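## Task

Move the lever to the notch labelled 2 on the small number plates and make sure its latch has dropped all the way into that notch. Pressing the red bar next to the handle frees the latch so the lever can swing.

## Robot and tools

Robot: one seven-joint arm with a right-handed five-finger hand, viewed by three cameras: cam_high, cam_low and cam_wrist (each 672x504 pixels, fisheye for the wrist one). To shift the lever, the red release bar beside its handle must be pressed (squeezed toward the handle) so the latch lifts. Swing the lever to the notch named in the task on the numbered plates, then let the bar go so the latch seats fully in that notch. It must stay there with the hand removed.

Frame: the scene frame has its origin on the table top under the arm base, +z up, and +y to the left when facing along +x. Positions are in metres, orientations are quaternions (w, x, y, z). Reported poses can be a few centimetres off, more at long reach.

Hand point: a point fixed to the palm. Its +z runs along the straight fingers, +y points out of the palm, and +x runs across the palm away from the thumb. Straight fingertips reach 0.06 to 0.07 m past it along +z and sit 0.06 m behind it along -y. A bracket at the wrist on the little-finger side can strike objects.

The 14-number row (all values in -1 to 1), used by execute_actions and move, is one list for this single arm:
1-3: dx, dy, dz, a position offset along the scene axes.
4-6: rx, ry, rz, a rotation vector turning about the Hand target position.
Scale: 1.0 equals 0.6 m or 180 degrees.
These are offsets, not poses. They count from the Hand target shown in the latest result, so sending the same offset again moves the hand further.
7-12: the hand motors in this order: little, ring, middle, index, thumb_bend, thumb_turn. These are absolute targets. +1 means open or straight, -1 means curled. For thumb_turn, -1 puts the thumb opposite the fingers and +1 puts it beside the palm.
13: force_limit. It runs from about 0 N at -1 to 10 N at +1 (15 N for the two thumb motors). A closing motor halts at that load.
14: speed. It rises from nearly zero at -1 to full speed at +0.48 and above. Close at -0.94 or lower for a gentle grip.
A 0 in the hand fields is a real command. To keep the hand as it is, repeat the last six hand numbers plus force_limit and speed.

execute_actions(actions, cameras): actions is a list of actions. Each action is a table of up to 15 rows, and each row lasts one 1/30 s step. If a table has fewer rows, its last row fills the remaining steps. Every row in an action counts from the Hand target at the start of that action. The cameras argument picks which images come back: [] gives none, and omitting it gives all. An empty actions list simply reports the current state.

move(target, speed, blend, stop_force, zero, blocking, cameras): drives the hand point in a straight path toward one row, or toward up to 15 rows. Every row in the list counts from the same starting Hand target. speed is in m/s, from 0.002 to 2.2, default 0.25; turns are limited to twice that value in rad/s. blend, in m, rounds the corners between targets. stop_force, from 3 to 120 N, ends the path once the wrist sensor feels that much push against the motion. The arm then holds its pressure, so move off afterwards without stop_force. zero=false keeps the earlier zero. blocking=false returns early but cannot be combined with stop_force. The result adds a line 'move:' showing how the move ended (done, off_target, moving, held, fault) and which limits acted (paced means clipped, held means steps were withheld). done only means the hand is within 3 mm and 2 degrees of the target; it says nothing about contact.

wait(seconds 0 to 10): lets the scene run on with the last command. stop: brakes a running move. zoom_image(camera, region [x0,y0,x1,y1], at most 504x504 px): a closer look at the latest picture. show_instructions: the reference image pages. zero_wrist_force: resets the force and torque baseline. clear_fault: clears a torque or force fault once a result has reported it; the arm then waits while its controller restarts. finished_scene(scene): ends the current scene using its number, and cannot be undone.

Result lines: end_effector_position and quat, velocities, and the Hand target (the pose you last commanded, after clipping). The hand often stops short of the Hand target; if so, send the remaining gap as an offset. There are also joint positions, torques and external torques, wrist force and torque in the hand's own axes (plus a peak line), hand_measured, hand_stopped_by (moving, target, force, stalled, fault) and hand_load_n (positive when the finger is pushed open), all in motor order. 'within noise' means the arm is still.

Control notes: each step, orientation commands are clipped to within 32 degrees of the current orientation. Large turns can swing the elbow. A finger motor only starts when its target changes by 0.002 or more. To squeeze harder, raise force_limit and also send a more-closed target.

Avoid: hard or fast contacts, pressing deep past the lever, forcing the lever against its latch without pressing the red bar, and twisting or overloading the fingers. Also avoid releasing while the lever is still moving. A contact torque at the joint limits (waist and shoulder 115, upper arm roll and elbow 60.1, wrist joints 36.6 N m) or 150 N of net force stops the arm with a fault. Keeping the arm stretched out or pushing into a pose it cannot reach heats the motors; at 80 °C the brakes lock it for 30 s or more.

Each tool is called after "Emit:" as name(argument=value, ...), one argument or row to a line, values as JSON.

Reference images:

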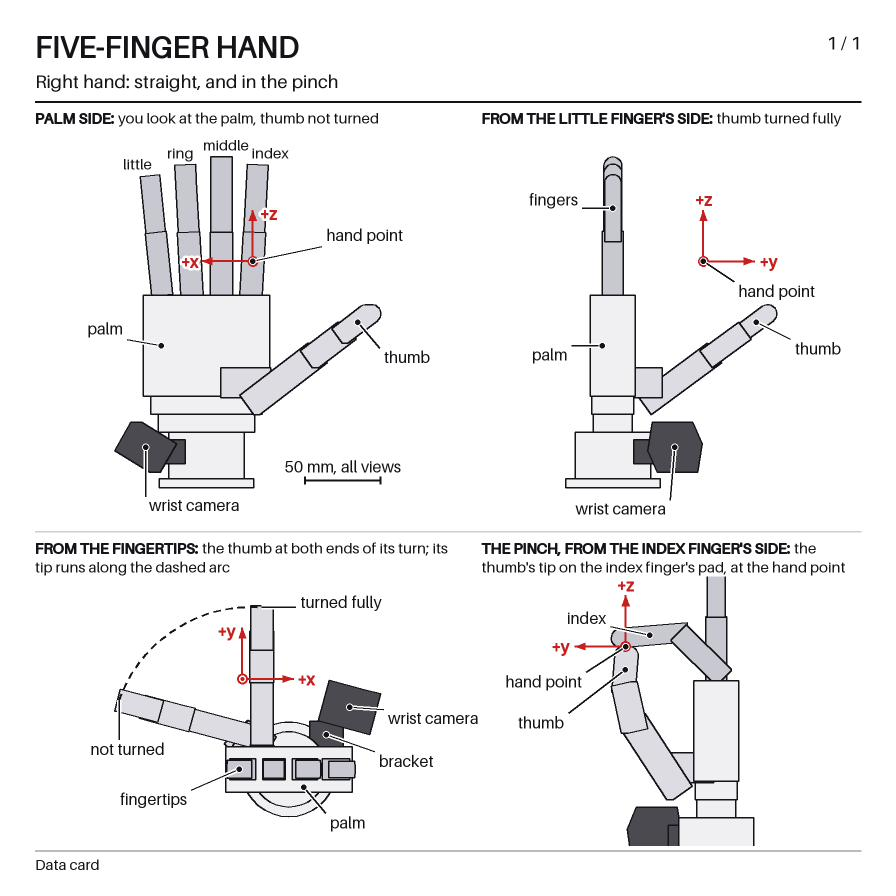

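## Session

Emit:
execute_actions(
  actions=[],
)

Emit:
zoom_image(
  camera="cam_high",
  region=[320, 220, 480, 400],
)

Emit:
zoom_image(
  camera="cam_low",
  region=[300, 20, 520, 300],
)

Scene clock: 0.00 s.
end_effector_position=(+0.4381, +0.1828, +0.2959) hand_measured=(+1.000, +1.000, +1.000, +1.000, +1.000, +1.000) hand_load_n=(+0.0, +0.0, +0.0, +0.0, +0.0, +0.0) hand_stopped_by=(target, target, target, target, target, target) hand_force_limit=0.00 hand_speed=-0.80 end_effector_quat_wxyz=(+0.009, +0.978, -0.193, -0.082)
Joint positions: [0.047 -0.404 0.605 1.811 -0.119 0.453 -2.064]
Joint velocities: within noise
Joint torques (N m): no reading
External joint torques (N m): no reading
Motor temperatures (°C): [32 29 35 36 39 42 36]
Wrist force (N): no reading
Wrist torque (N m): no reading
Wrist force, peak (N): no reading
Hand target: +0.4381, +0.1828, +0.2959; +0.009, +0.978, -0.193, -0.082
camera_calibration:
cam_wrist: T_world_to_cam=[[-0.158999, -0.987019, 0.0226305, 0.242312], [-0.695538, 0.128253, 0.706949, 0.0584228], [-0.700675, 0.0966636, -0.706902, 0.610781], [0, 0, 0, 1]] pos_world=[0.507122, 0.172633, 0.384977]

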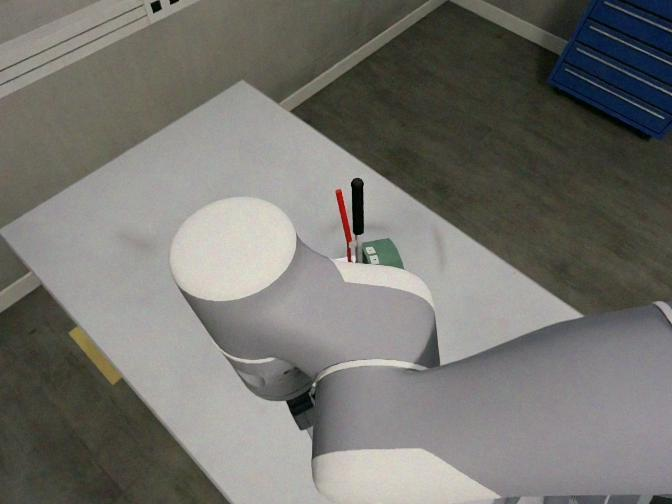

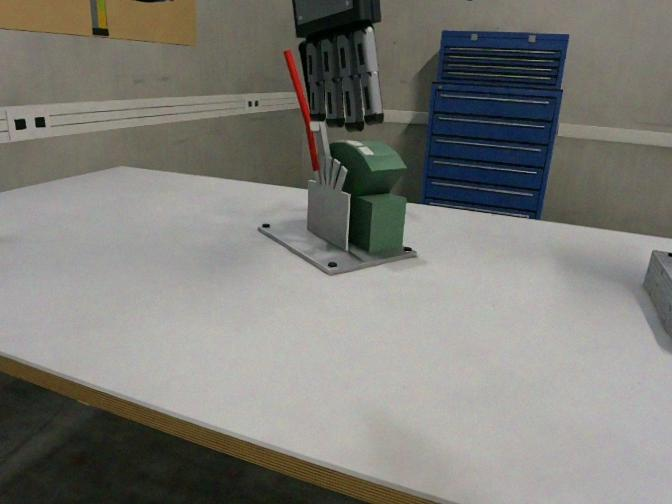

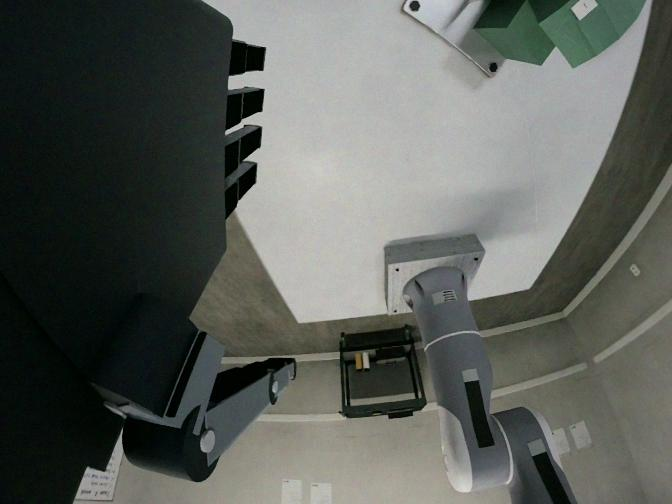

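Scaled by 2.800.

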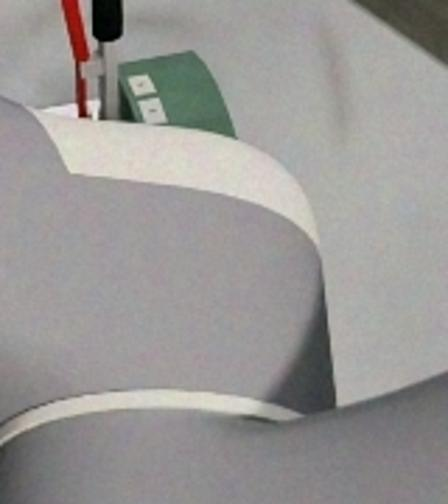

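Scaled by 1.800.

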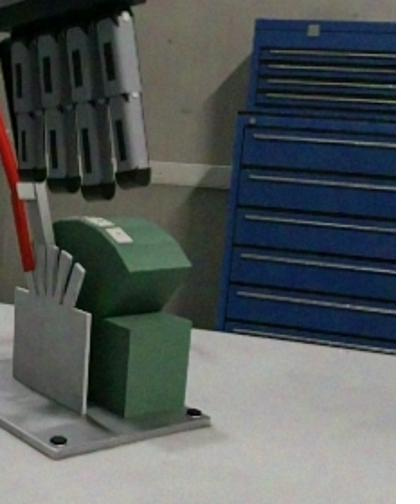

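Emit:
move(
  target=[
    [-0.05,-0.05,0.3,0,0,0,1,1,1,1,1,-1,-0.5,0],
    [-0.05,-0.6,0.35,0,0,0,1,1,1,1,1,-1,-0.5,0],
  ],
  blend=0.04,
  speed=0.4,
  cameras=["cam_high","cam_low"],
)

Emit:
zoom_image(
  camera="cam_high",
  region=[290, 160, 420, 370],
)

Emit:
zoom_image(
  camera="cam_low",
  region=[240, 30, 440, 290],
)

Scene clock: 2.97 s.
end_effector_position=(+0.4082, -0.1774, +0.5059) hand_measured=(+1.000, +1.000, +1.000, +1.000, +1.000, -1.000) hand_load_n=(+0.0, +0.0, +0.0, +0.0, +0.0, +0.0) hand_stopped_by=(target, target, target, target, target, target) hand_force_limit=-0.50 hand_speed=0.00 end_effector_quat_wxyz=(+0.009, +0.978, -0.193, -0.082)
Joint positions: [-0.41 -0.065 0.354 1.596 -0.006 -0.082 -2.806]
Joint velocities: within noise
Joint torques (N m): [-0.05 30.91 1 -29.38 -3.64 3.02 -0.29]
External joint torques (N m): [-0.18 1.37 -0.5 -0.63 -0.39 0.51 0.3]
Motor temperatures (°C): [32 29 35 36 39 42 36]
Wrist force (N): [0.1 -0.3 0.0]
Wrist torque (N m): [-0.02 -0.04 0.00]
Wrist force, peak (N): [1.8 4.0 -0.6]
Hand target: +0.4081, -0.1772, +0.5059; +0.009, +0.978, -0.193, -0.082
Off the commanded pose: 0.000 m, 0 deg.
move: done
Images, in order (width x height): cam_high 672x504, cam_low 672x504.

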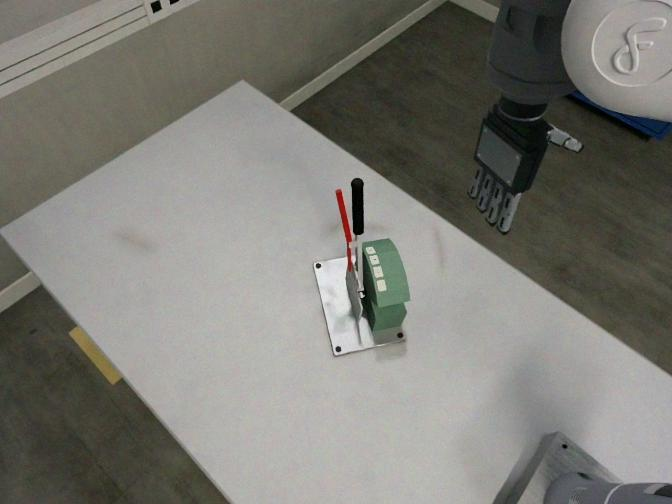

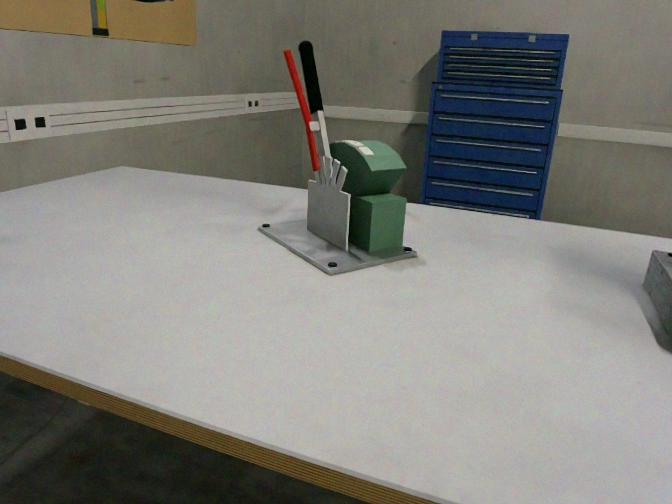

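Scaled by 2.400.

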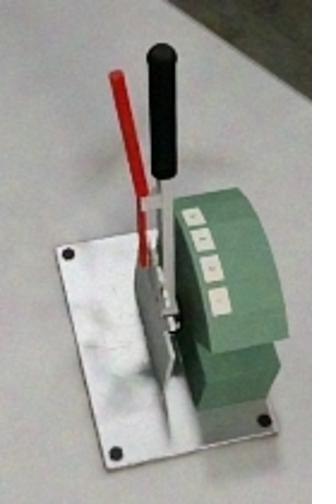

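Scaled by 1.938.

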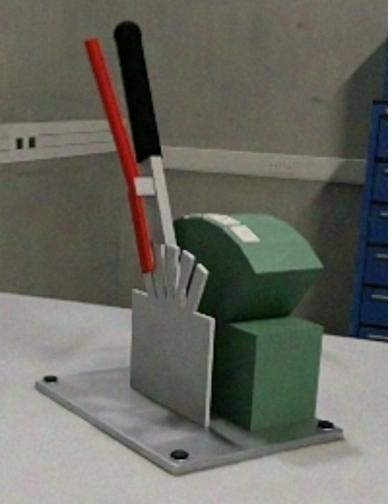

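Emit:
move(
  target=[
    [0.433,0.119,-0.01,-0.0763,-0.174,-0.0616,1,1,1,1,1,-1,-0.5,0],
    [0.433,0.119,-0.2265,-0.0763,-0.174,-0.0616,1,1,1,1,1,-1,-0.5,0],
  ],
  speed=0.3,
  blend=0.02,
)

Emit:
zoom_image(
  camera="cam_low",
  region=[240, 0, 440, 260],
)

Scene clock: 11.47 s.
end_effector_position=(+0.6678, -0.1060, +0.3699) hand_measured=(+1.000, +1.000, +1.000, +1.000, +1.000, -1.000) hand_load_n=(+0.0, +0.5, +0.0, +0.0, +0.0, +0.0) hand_stopped_by=(target, target, target, target, target, target) hand_force_limit=-0.50 hand_speed=0.00 end_effector_quat_wxyz=(+0.064, +0.933, -0.289, +0.206)
Joint positions: [-0.163 -0.425 0.29 1.745 -0.589 0.845 -2.06]
Joint velocities: within noise
Joint torques (N m): [-0.03 45.58 4.98 -27.41 -2.12 3.65 -0.15]
External joint torques (N m): [-0.37 0.85 -0.41 -0.68 -0.29 0.2 0.14]
Motor temperatures (°C): [32 30 35 37 39 42 36]
Wrist force (N): [1.7 -0.2 0.3]
Wrist torque (N m): [-0.01 0.12 0.09]
Wrist force, peak (N): [4.0 -1.7 -1.8]
Hand target: +0.6679, -0.1058, +0.3700; +0.064, +0.933, -0.289, +0.206
Off the commanded pose: 0.000 m, 0 deg.
move: done
camera_calibration:
cam_wrist: T_world_to_cam=[[-0.385928, -0.91657, 0.10469, 0.120851], [-0.896471, 0.399385, 0.191913, 0.556402], [-0.217713, -0.0197873, -0.975812, 0.616581], [0, 0, 0, 1]] pos_world=[0.679677, -0.0992498, 0.482235]

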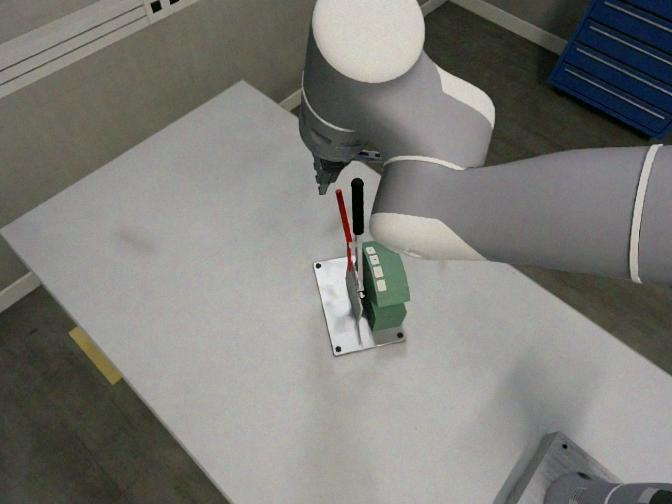

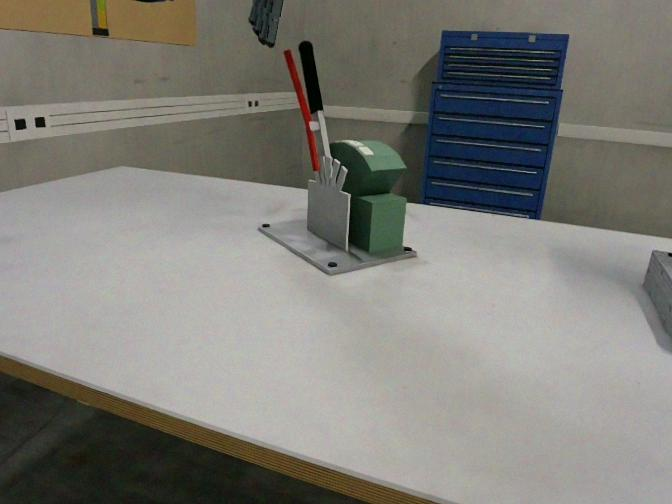

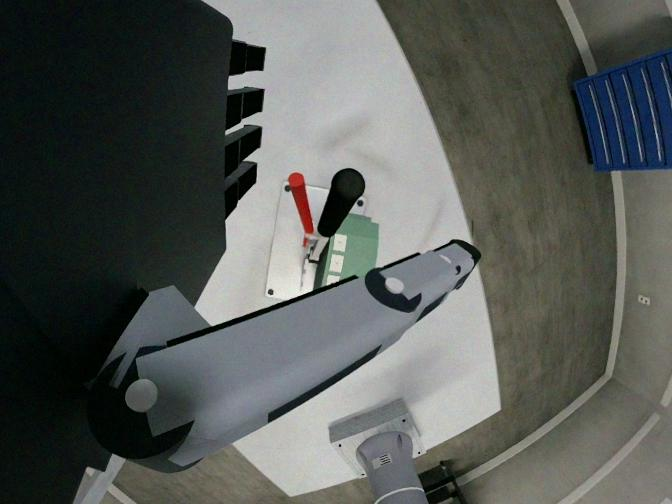

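Scaled by 1.938.

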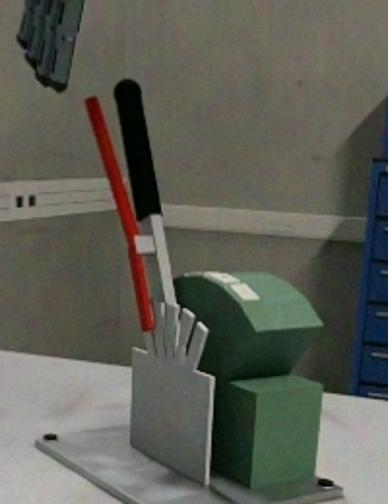

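Emit:
zoom_image(
  camera="cam_wrist",
  region=[320, 225, 380, 285],
)

Scaled by 8.400 from the camera's 672x504 image, which has a finer 960x720 frame.

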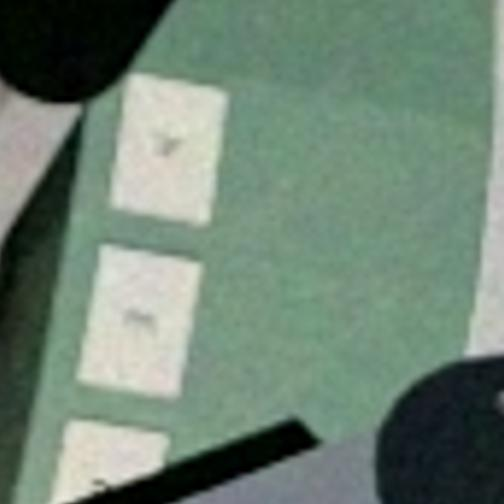

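Emit:
move(
  target=[0,0,-0.234,0,0,0,1,1,1,1,1,-1,-0.5,0],
  speed=0.12,
  stop_force=10,
)

Emit:
zoom_image(
  camera="cam_low",
  region=[240, 0, 440, 260],
)

Emit:
zoom_image(
  camera="cam_wrist",
  region=[220, 180, 420, 360],
)

Scene clock: 15.03 s.
end_effector_position=(+0.6678, -0.1060, +0.2295) hand_measured=(+1.000, +1.000, +1.000, +1.000, +1.000, -1.000) hand_load_n=(+0.0, +0.0, +0.0, +0.0, +0.0, +0.0) hand_stopped_by=(target, target, target, target, target, target) hand_force_limit=-0.50 hand_speed=0.00 end_effector_quat_wxyz=(+0.064, +0.933, -0.289, +0.206)
Joint positions: [-0.107 -0.598 0.137 1.881 -0.822 1.148 -1.827]
Joint velocities: within noise
Joint torques (N m): [0 48.64 5.02 -22.84 -0.48 3.42 -0.14]
External joint torques (N m): [-0.43 1.04 -0.45 -0.6 -0.29 0.27 0.13]
Motor temperatures (°C): [31 30 35 37 39 42 36]
Wrist force (N): [1.7 -0.3 0.5]
Wrist torque (N m): [-0.02 0.10 0.10]
Wrist force, peak (N): [2.6 -0.4 -1.7]
Hand target: +0.6679, -0.1058, +0.2296; +0.064, +0.933, -0.289, +0.206
Off the commanded pose: 0.000 m, 0 deg.
move: done
camera_calibration:
cam_wrist: T_world_to_cam=[[-0.38586, -0.916568, 0.104953, 0.135375], [-0.896449, 0.399379, 0.19203, 0.583202], [-0.217924, -0.0199886, -0.975761, 0.479662], [0, 0, 0, 1]] pos_world=[0.679576, -0.0992501, 0.341835]

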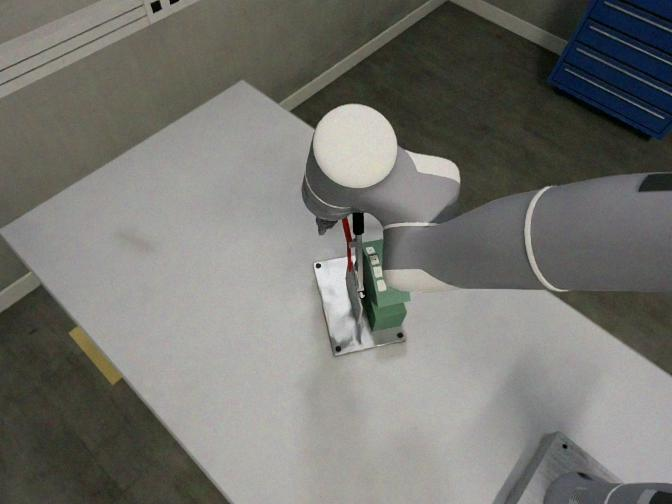

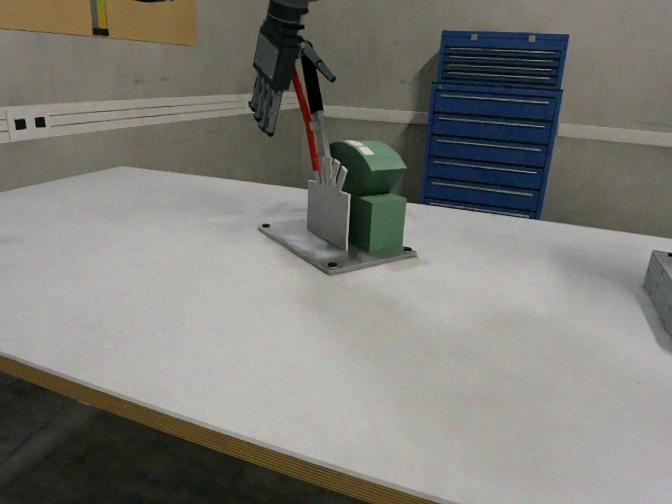

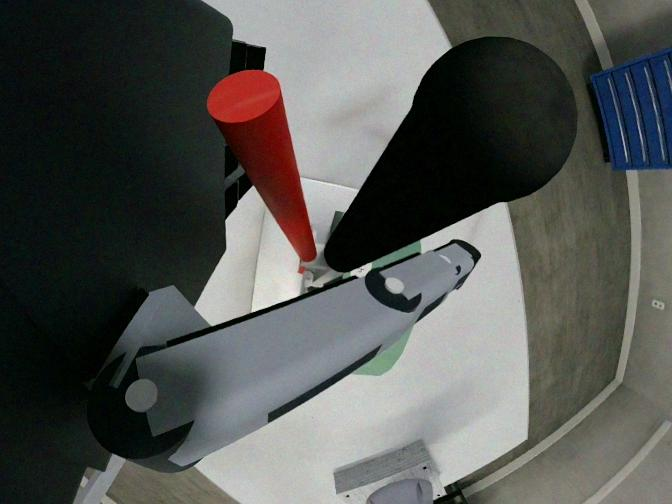

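Scaled by 1.938.

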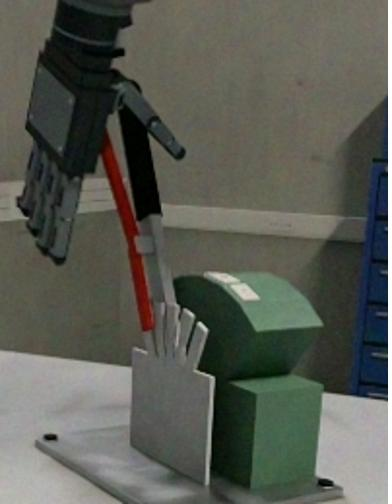

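Scaled by 2.520 from the camera's 672x504 image, which has a finer 960x720 frame.

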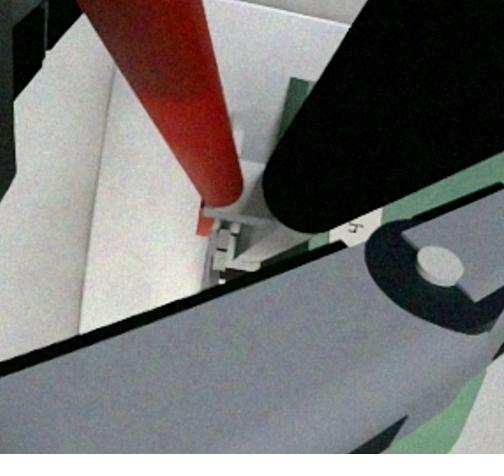

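Emit:
move(
  target=[
    [0.0072,-0.005,0.018,0,0,0,1,1,1,1,1,-1,-0.5,0],
    [-0.0155,-0.038,0.018,0,0,0,1,1,1,1,1,-1,-0.5,0],
  ],
  speed=0.06,
  stop_force=25,
)

Emit:
zoom_image(
  camera="cam_low",
  region=[240, 0, 440, 260],
)

Scene clock: 18.17 s.
end_effector_position=(+0.6597, -0.1271, +0.2412) hand_measured=(+1.000, +1.000, +1.000, +1.000, +1.000, -1.000) hand_load_n=(+0.0, +0.0, +0.0, +0.0, +0.0, +0.0) hand_stopped_by=(target, target, target, target, target, target) hand_force_limit=-0.50 hand_speed=0.00 end_effector_quat_wxyz=(+0.063, +0.933, -0.288, +0.207)
Joint positions: [-0.149 -0.568 0.149 1.902 -0.805 1.155 -1.876]
Joint velocities: within noise
Joint torques (N m): [-6.76 46.14 -0.79 -19.03 0.73 0.71 -0.15]
External joint torques (N m): [6.36 2.5 5.3 -4.59 -1.57 3.02 0.13]
Motor temperatures (°C): [31 30 35 37 39 42 36]
Wrist force (N): [4.4 -11.5 -0.1]
Wrist torque (N m): [-0.54 -0.02 -0.26]
Wrist force, peak (N): [4.2 -11.6 -0.1]
Hand target: +0.6586, -0.1286, +0.2404; +0.064, +0.933, -0.289, +0.206
Off the commanded pose: 0.002 m, 0 deg.
move: done
camera_calibration:
cam_wrist: T_world_to_cam=[[-0.382919, -0.917998, 0.103211, 0.110021], [-0.898356, 0.39608, 0.18994, 0.583465], [-0.215244, -0.0199886, -0.976356, 0.487328], [0, 0, 0, 1]] pos_world=[0.671183, -0.120359, 0.353627]

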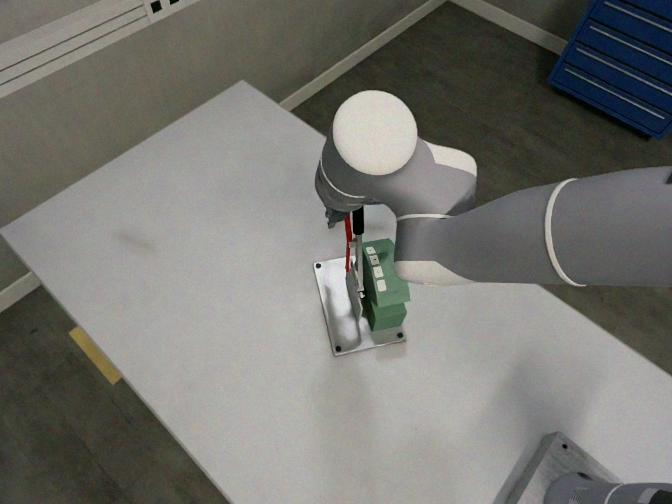

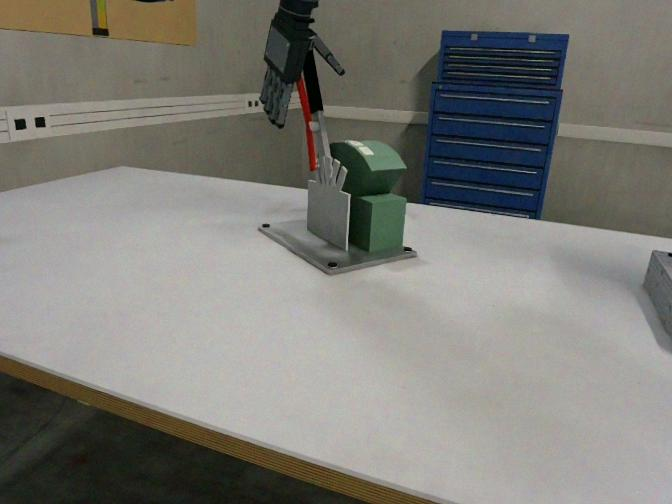

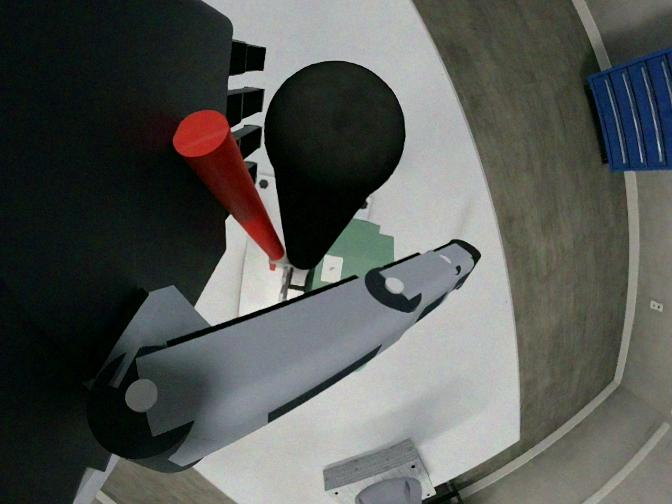

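Scaled by 1.938.

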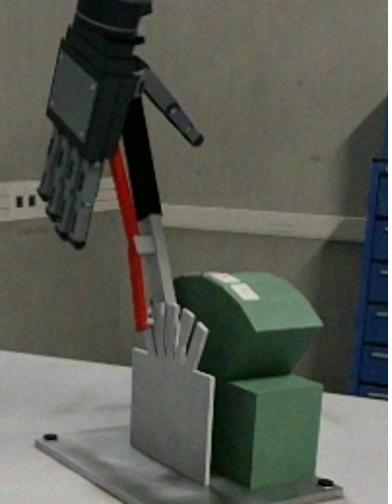

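Emit:
move(
  target=[-0.0047,-0.0069,0,0,0,0,1,1,1,1,1,-1,-0.5,0],
  speed=0.04,
  stop_force=25,
  cameras=[],
)

Emit:
move(
  target=[0,0,0,0,0,0,1,1,1,1,-0.9,-1,0.9,-0.7],
)

Emit:
zoom_image(
  camera="cam_low",
  region=[260, 20, 400, 200],
)

Scene clock: 19.87 s.
end_effector_position=(+0.6571, -0.1307, +0.2414) hand_measured=(+1.000, +1.000, +1.000, +1.000, +1.000, -1.000) hand_load_n=(+0.0, +0.0, +0.0, +0.0, +0.0, +0.0) hand_stopped_by=(target, target, target, target, target, target) hand_force_limit=-0.50 hand_speed=0.00 end_effector_quat_wxyz=(+0.063, +0.933, -0.287, +0.208)
Joint positions: [-0.157 -0.564 0.148 1.91 -0.807 1.162 -1.879]
Joint velocities: within noise
Joint torques (N m): [-8.29 44.73 -2.32 -18.33 1.01 0.03 -0.12]
External joint torques (N m): [7.89 3.67 6.8 -5.21 -1.82 3.69 0.11]
Motor temperatures (°C): [31 30 35 37 39 42 36]
Wrist force (N): [4.0 -13.2 -1.6]
Wrist torque (N m): [-0.53 0.08 -0.34]
Wrist force, peak (N): [4.9 -13.3 -1.3]
Hand target: +0.6558, -0.1328, +0.2404; +0.064, +0.933, -0.289, +0.206
Off the commanded pose: 0.003 m, 0 deg.
move: done
No camera images: "cameras" was empty.

Scene clock: 22.60 s.
end_effector_position=(+0.6563, -0.1334, +0.2414) hand_measured=(+1.000, +1.000, +1.000, +1.000, -0.046, -1.000) hand_load_n=(+0.0, +0.0, +0.0, +0.0, +13.0, +2.0) hand_stopped_by=(target, target, target, target, force, target) hand_force_limit=0.90 hand_speed=-0.70 end_effector_quat_wxyz=(+0.064, +0.932, -0.289, +0.207)
Joint positions: [-0.159 -0.564 0.147 1.91 -0.807 1.16 -1.879]
Joint velocities: within noise
Joint torques (N m): [2.13 42.07 7.02 -19.52 0.29 3.5 0.27]
External joint torques (N m): [-2.53 6.33 -2.56 -4.03 -1.1 0.23 -0.28]
Motor temperatures (°C): [32 30 35 37 39 42 36]
Wrist force (N): [6.6 2.7 -6.6]
Wrist torque (N m): [-0.17 0.03 -0.03]
Wrist force, peak (N): [4.1 -13.5 -1.6]
Hand target: +0.6558, -0.1328, +0.2404; +0.064, +0.933, -0.289, +0.206
Off the commanded pose: 0.001 m, 0 deg.
move: done
camera_calibration:
cam_wrist: T_world_to_cam=[[-0.385759, -0.916634, 0.104745, 0.104626], [-0.89698, 0.399191, 0.189931, 0.582498], [-0.21591, -0.0206868, -0.976194, 0.486915], [0, 0, 0, 1]] pos_world=[0.667979, -0.126552, 0.35373]

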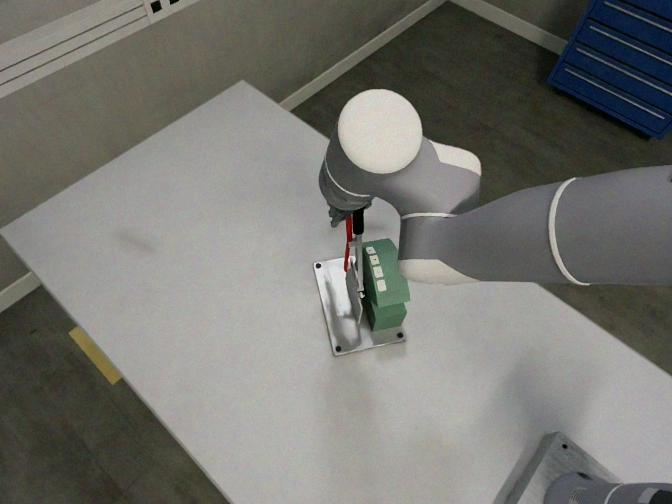

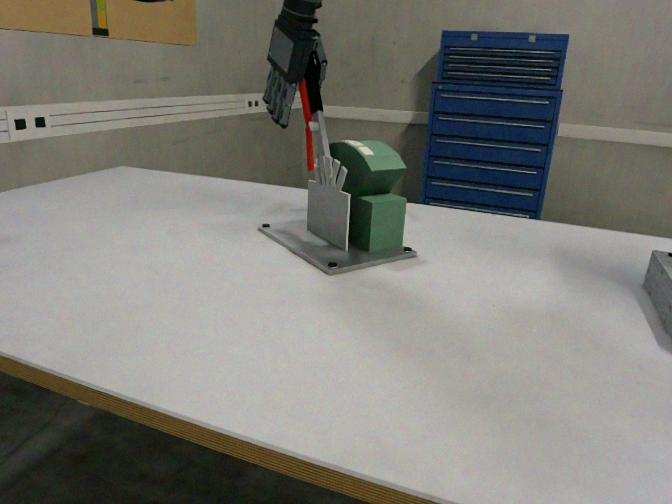

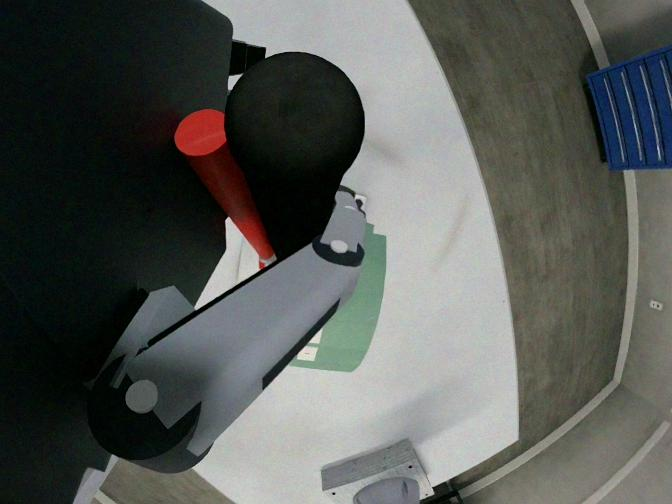

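Scaled by 2.800.

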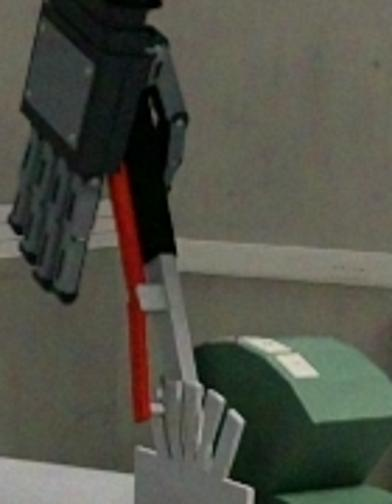

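Emit:
move(
  target=[
    [-0.0366,0.025,0.02,-0.0273,-0.0399,0,1,1,1,1,-0.9,-1,0.9,-0.7],
    [-0.0751,0.0514,0.0328,-0.0546,-0.0797,0,1,1,1,1,-0.9,-1,0.9,-0.7],
    [-0.1143,0.0783,0.0387,-0.0816,-0.1192,0,1,1,1,1,-0.9,-1,0.9,-0.7],
  ],
  speed=0.06,
  blend=0.006,
)

Emit:
zoom_image(
  camera="cam_low",
  region=[260, 20, 420, 220],
)

Emit:
zoom_image(
  camera="cam_high",
  region=[290, 180, 430, 340],
)

Scene clock: 28.53 s.
end_effector_position=(+0.5870, -0.0850, +0.2631) hand_measured=(+1.000, +1.000, +1.000, +1.000, -0.046, -1.000) hand_load_n=(+0.0, +0.0, +0.0, +0.0, +6.0, +3.0) hand_stopped_by=(target, target, target, target, force, target) hand_force_limit=0.90 hand_speed=-0.70 end_effector_quat_wxyz=(+0.127, +0.863, -0.267, +0.411)
Joint positions: [-0.02 -0.309 -0.112 2.219 -2.094 1.186 -0.667]
Joint velocities: within noise
Joint torques (N m): [-2.49 40.33 0.21 -20.51 3.31 -0.18 -0.09]
External joint torques (N m): [2.17 -3.9 1.45 0.38 -0.59 1.53 0.07]
Motor temperatures (°C): [31 30 35 37 39 42 36]
Wrist force (N): [-1.6 -6.4 9.0]
Wrist torque (N m): [-0.62 0.22 -0.39]
Wrist force, peak (N): [-1.1 -7.2 9.6]
Hand target: +0.5872, -0.0858, +0.2637; +0.127, +0.862, -0.267, +0.411
Off the commanded pose: 0.001 m, 0 deg.
move: done
camera_calibration:
cam_wrist: T_world_to_cam=[[-0.438625, -0.88014, 0.181555, 0.133841], [-0.88625, 0.390171, -0.249655, 0.605451], [0.148893, -0.270408, -0.951163, 0.252191], [0, 0, 0, 1]] pos_world=[0.557737, -0.0502363, 0.366729]

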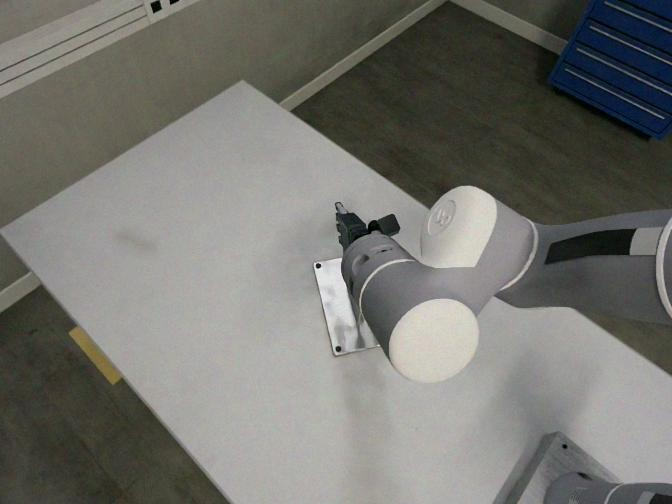

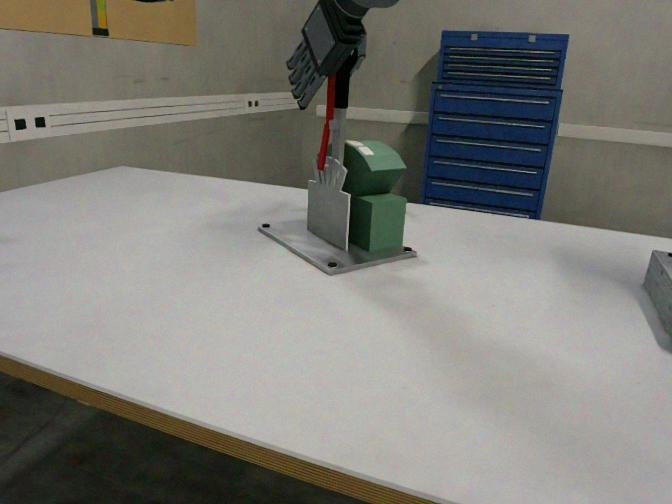

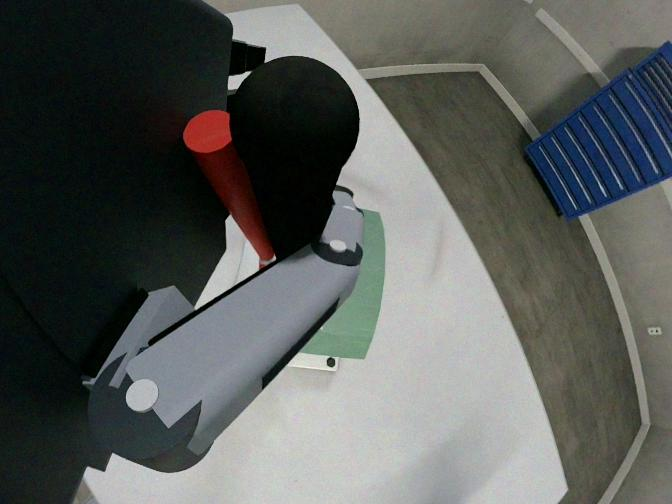

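Scaled by 2.520.

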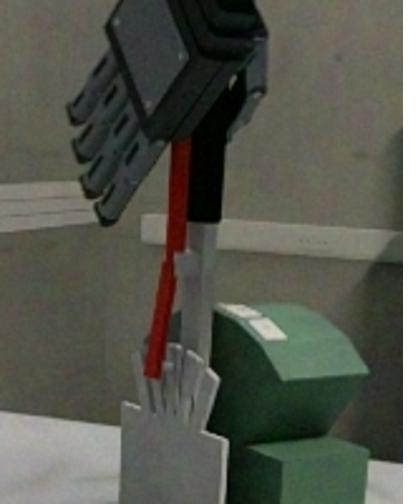

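Scaled by 3.150.

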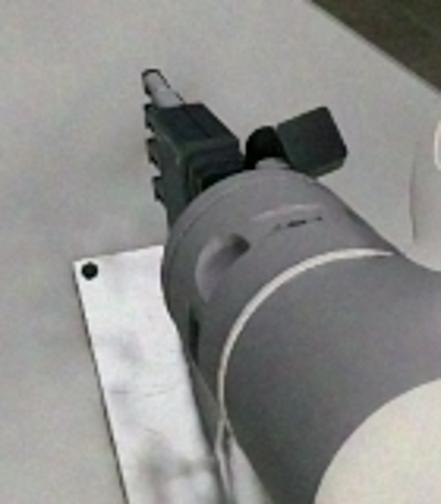

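Emit:
move(
  target=[0.0113,0.0165,0,0,0,0,1,1,1,1,0.6,-1,-0.4,-0.5],
  speed=0.05,
  cameras=["cam_low"],
)

Emit:
zoom_image(
  camera="cam_low",
  region=[260, 20, 420, 220],
)

Emit:
move(
  target=[0,0,0,0,0,0,-0.6,-0.6,-0.6,-0.6,0.6,-1,-0.4,-0.6],
  cameras=["cam_wrist","cam_low"],
)

Emit:
zoom_image(
  camera="cam_low",
  region=[260, 20, 420, 220],
)

Scene clock: 33.93 s.
end_effector_position=(+0.5939, -0.0761, +0.2635) hand_measured=(+1.000, +1.000, +1.000, +1.000, +0.600, -1.000) hand_load_n=(+0.0, +0.0, +0.0, +0.0, +0.0, +0.0) hand_stopped_by=(target, target, target, target, target, target) hand_force_limit=-0.40 hand_speed=-0.50 end_effector_quat_wxyz=(+0.127, +0.862, -0.267, +0.411)
Joint positions: [0.003 -0.32 -0.108 2.209 -2.052 1.17 -0.686]
Joint velocities: within noise
Joint torques (N m): [-0.04 36.1 2.27 -20.03 3.22 0.94 -0.29]
External joint torques (N m): [-0.28 0.94 -0.57 -0.26 -0.57 0.42 0.27]
Motor temperatures (°C): [31 30 35 37 39 42 36]
Wrist force (N): [2.7 0.0 1.5]
Wrist torque (N m): [-0.04 0.22 0.14]
Wrist force, peak (N): [-1.8 -6.5 9.3]
Hand target: +0.5940, -0.0759, +0.2637; +0.127, +0.862, -0.267, +0.411
Off the commanded pose: 0.000 m, 0 deg.
move: done
Images, in order (width x height): cam_low 672x504.

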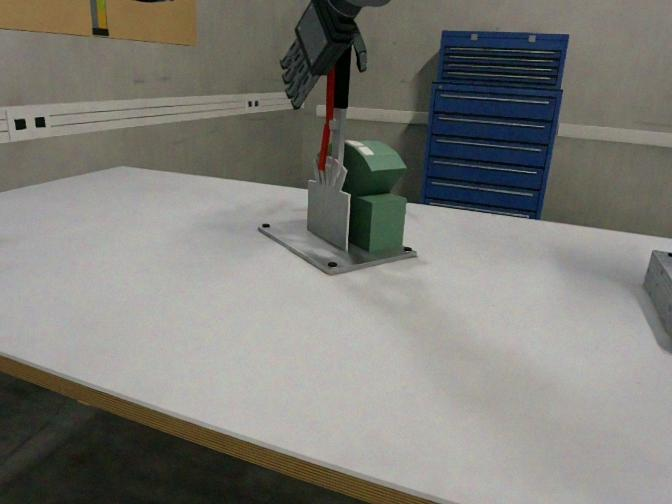

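Scaled by 2.520.

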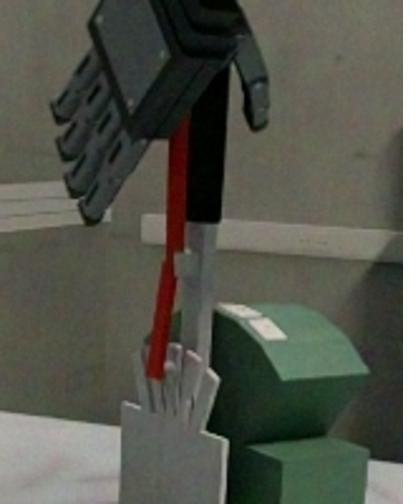

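Scene clock: 35.67 s.
end_effector_position=(+0.5942, -0.0764, +0.2639) hand_measured=(-0.600, -0.600, -0.434, -0.064, +0.600, -1.000) hand_load_n=(+0.0, +0.0, +3.0, +0.5, +0.0, +0.0) hand_stopped_by=(target, target, force, force, target, target) hand_force_limit=-0.40 hand_speed=-0.60 end_effector_quat_wxyz=(+0.127, +0.862, -0.267, +0.411)
Joint positions: [0.003 -0.32 -0.108 2.208 -2.052 1.17 -0.686]
Joint velocities: within noise
Joint torques (N m): [1.86 36.06 4.36 -18.4 2.87 2.06 -0.09]
External joint torques (N m): [-2.18 0.98 -2.67 -1.89 -0.22 -0.7 0.05]
Motor temperatures (°C): [31 30 35 37 39 42 36]
Wrist force (N): [5.4 1.3 5.1]
Wrist torque (N m): [-0.05 0.14 0.21]
Wrist force, peak (N): [6.0 -1.7 8.7]
Hand target: +0.5940, -0.0759, +0.2637; +0.127, +0.862, -0.267, +0.411
Off the commanded pose: 0.001 m, 0 deg.
move: done
camera_calibration:
cam_wrist: T_world_to_cam=[[-0.440913, -0.878946, 0.181797, 0.145741], [-0.884942, 0.391878, -0.251615, 0.608574], [0.149914, -0.27182, -0.9506, 0.25331], [0, 0, 0, 1]] pos_world=[0.564837, -0.0415334, 0.367427]
Images, in order (width x height): cam_low 672x504, cam_wrist 672x504.

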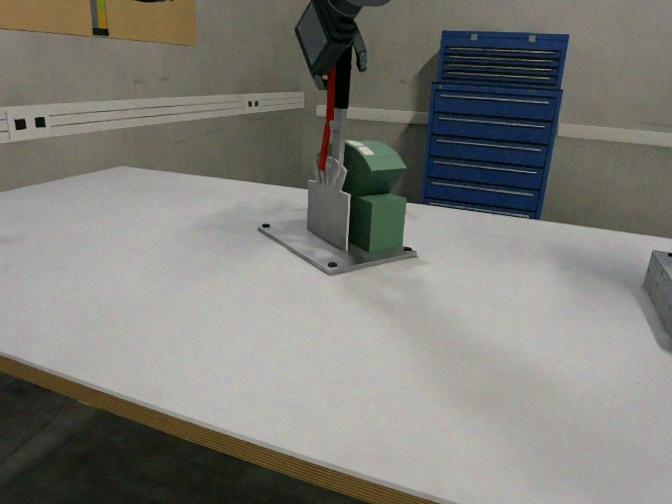

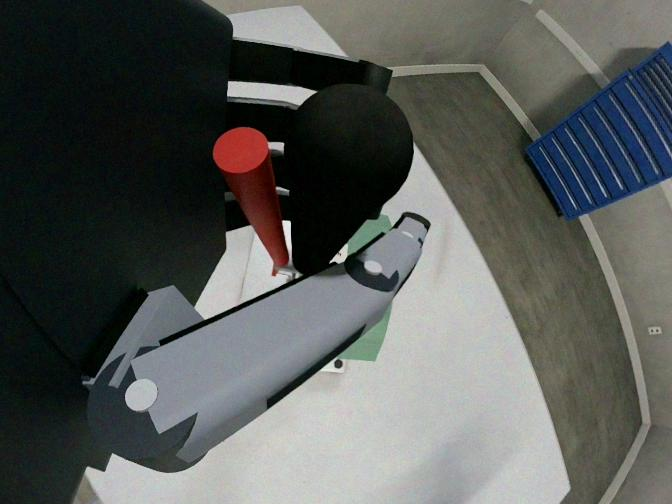

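Scaled by 2.520.

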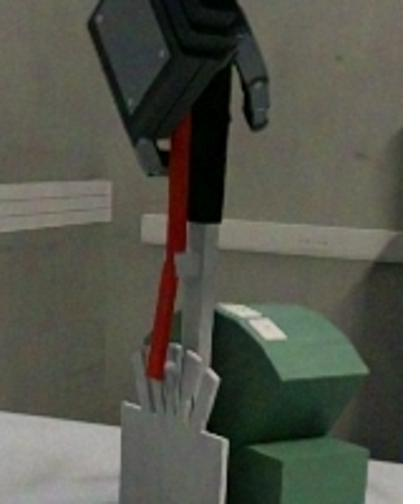

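Emit:
move(
  target=[
    [-0.0345,0.0237,-0.0008,0,0,0,-0.6,-0.6,-0.6,-0.6,0.6,-1,-0.4,-0.6],
    [-0.0642,0.044,-0.006,0,0,0,-0.6,-0.6,-0.6,-0.6,0.6,-1,-0.4,-0.6],
  ],
  speed=0.02,
  stop_force=18,
)

Emit:
zoom_image(
  camera="cam_low",
  region=[260, 20, 420, 220],
)

Scene clock: 38.87 s.
end_effector_position=(+0.5747, -0.0622, +0.2646) hand_measured=(-0.600, -0.600, -0.434, -0.062, +0.600, -1.000) hand_load_n=(+0.0, +0.0, +0.5, +15.5, -0.5, +0.0) hand_stopped_by=(target, target, force, force, target, target) hand_force_limit=-0.40 hand_speed=-0.60 end_effector_quat_wxyz=(+0.127, +0.862, -0.267, +0.413)
Joint positions: [0.02 -0.282 -0.089 2.263 -2.04 1.136 -0.676]
Joint velocities: within noise
Joint torques (N m): [-0.32 33.81 3.94 -7.88 3.51 3.63 0.36]
External joint torques (N m): [0 1.23 -2.34 -12.17 -1.02 -2.29 -0.4]
Motor temperatures (°C): [31 30 35 37 39 42 36]
Wrist force (N): [13.1 -13.9 23.3]
Wrist torque (N m): [-0.94 0.53 -0.21]
Wrist force, peak (N): [14.4 -14.3 24.4]
Hand target: +0.5732, -0.0616, +0.2631; +0.127, +0.862, -0.267, +0.411 (not the last commanded pose)
Off the commanded pose: 0.023 m, 0 deg.
move: contact; path passed 0 of 2 targets
camera_calibration:
cam_wrist: T_world_to_cam=[[-0.440731, -0.879019, 0.181884, 0.149425], [-0.884589, 0.39089, -0.254376, 0.586363], [0.152504, -0.273004, -0.949848, 0.259036], [0, 0, 0, 1]] pos_world=[0.545043, -0.0271374, 0.368023]

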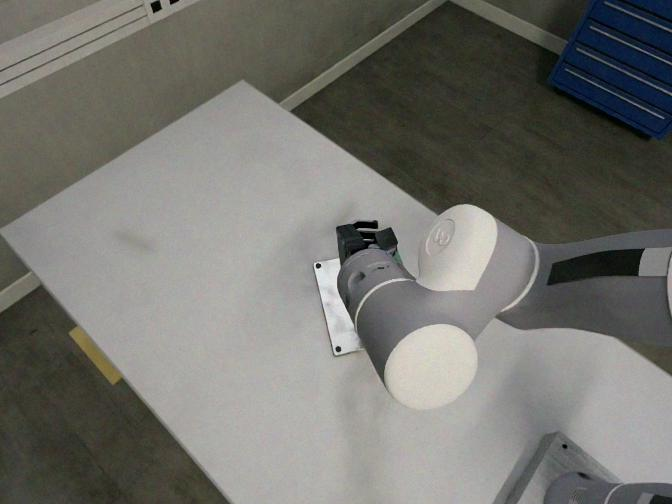

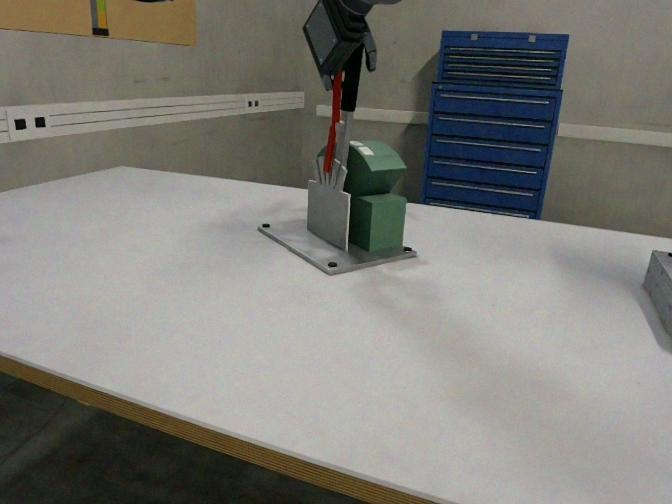

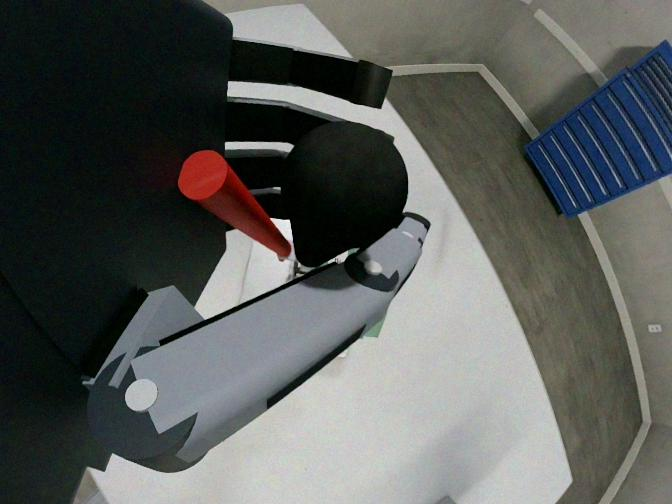

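Scaled by 2.520.

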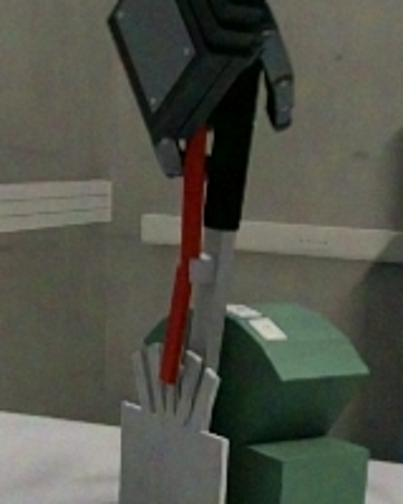

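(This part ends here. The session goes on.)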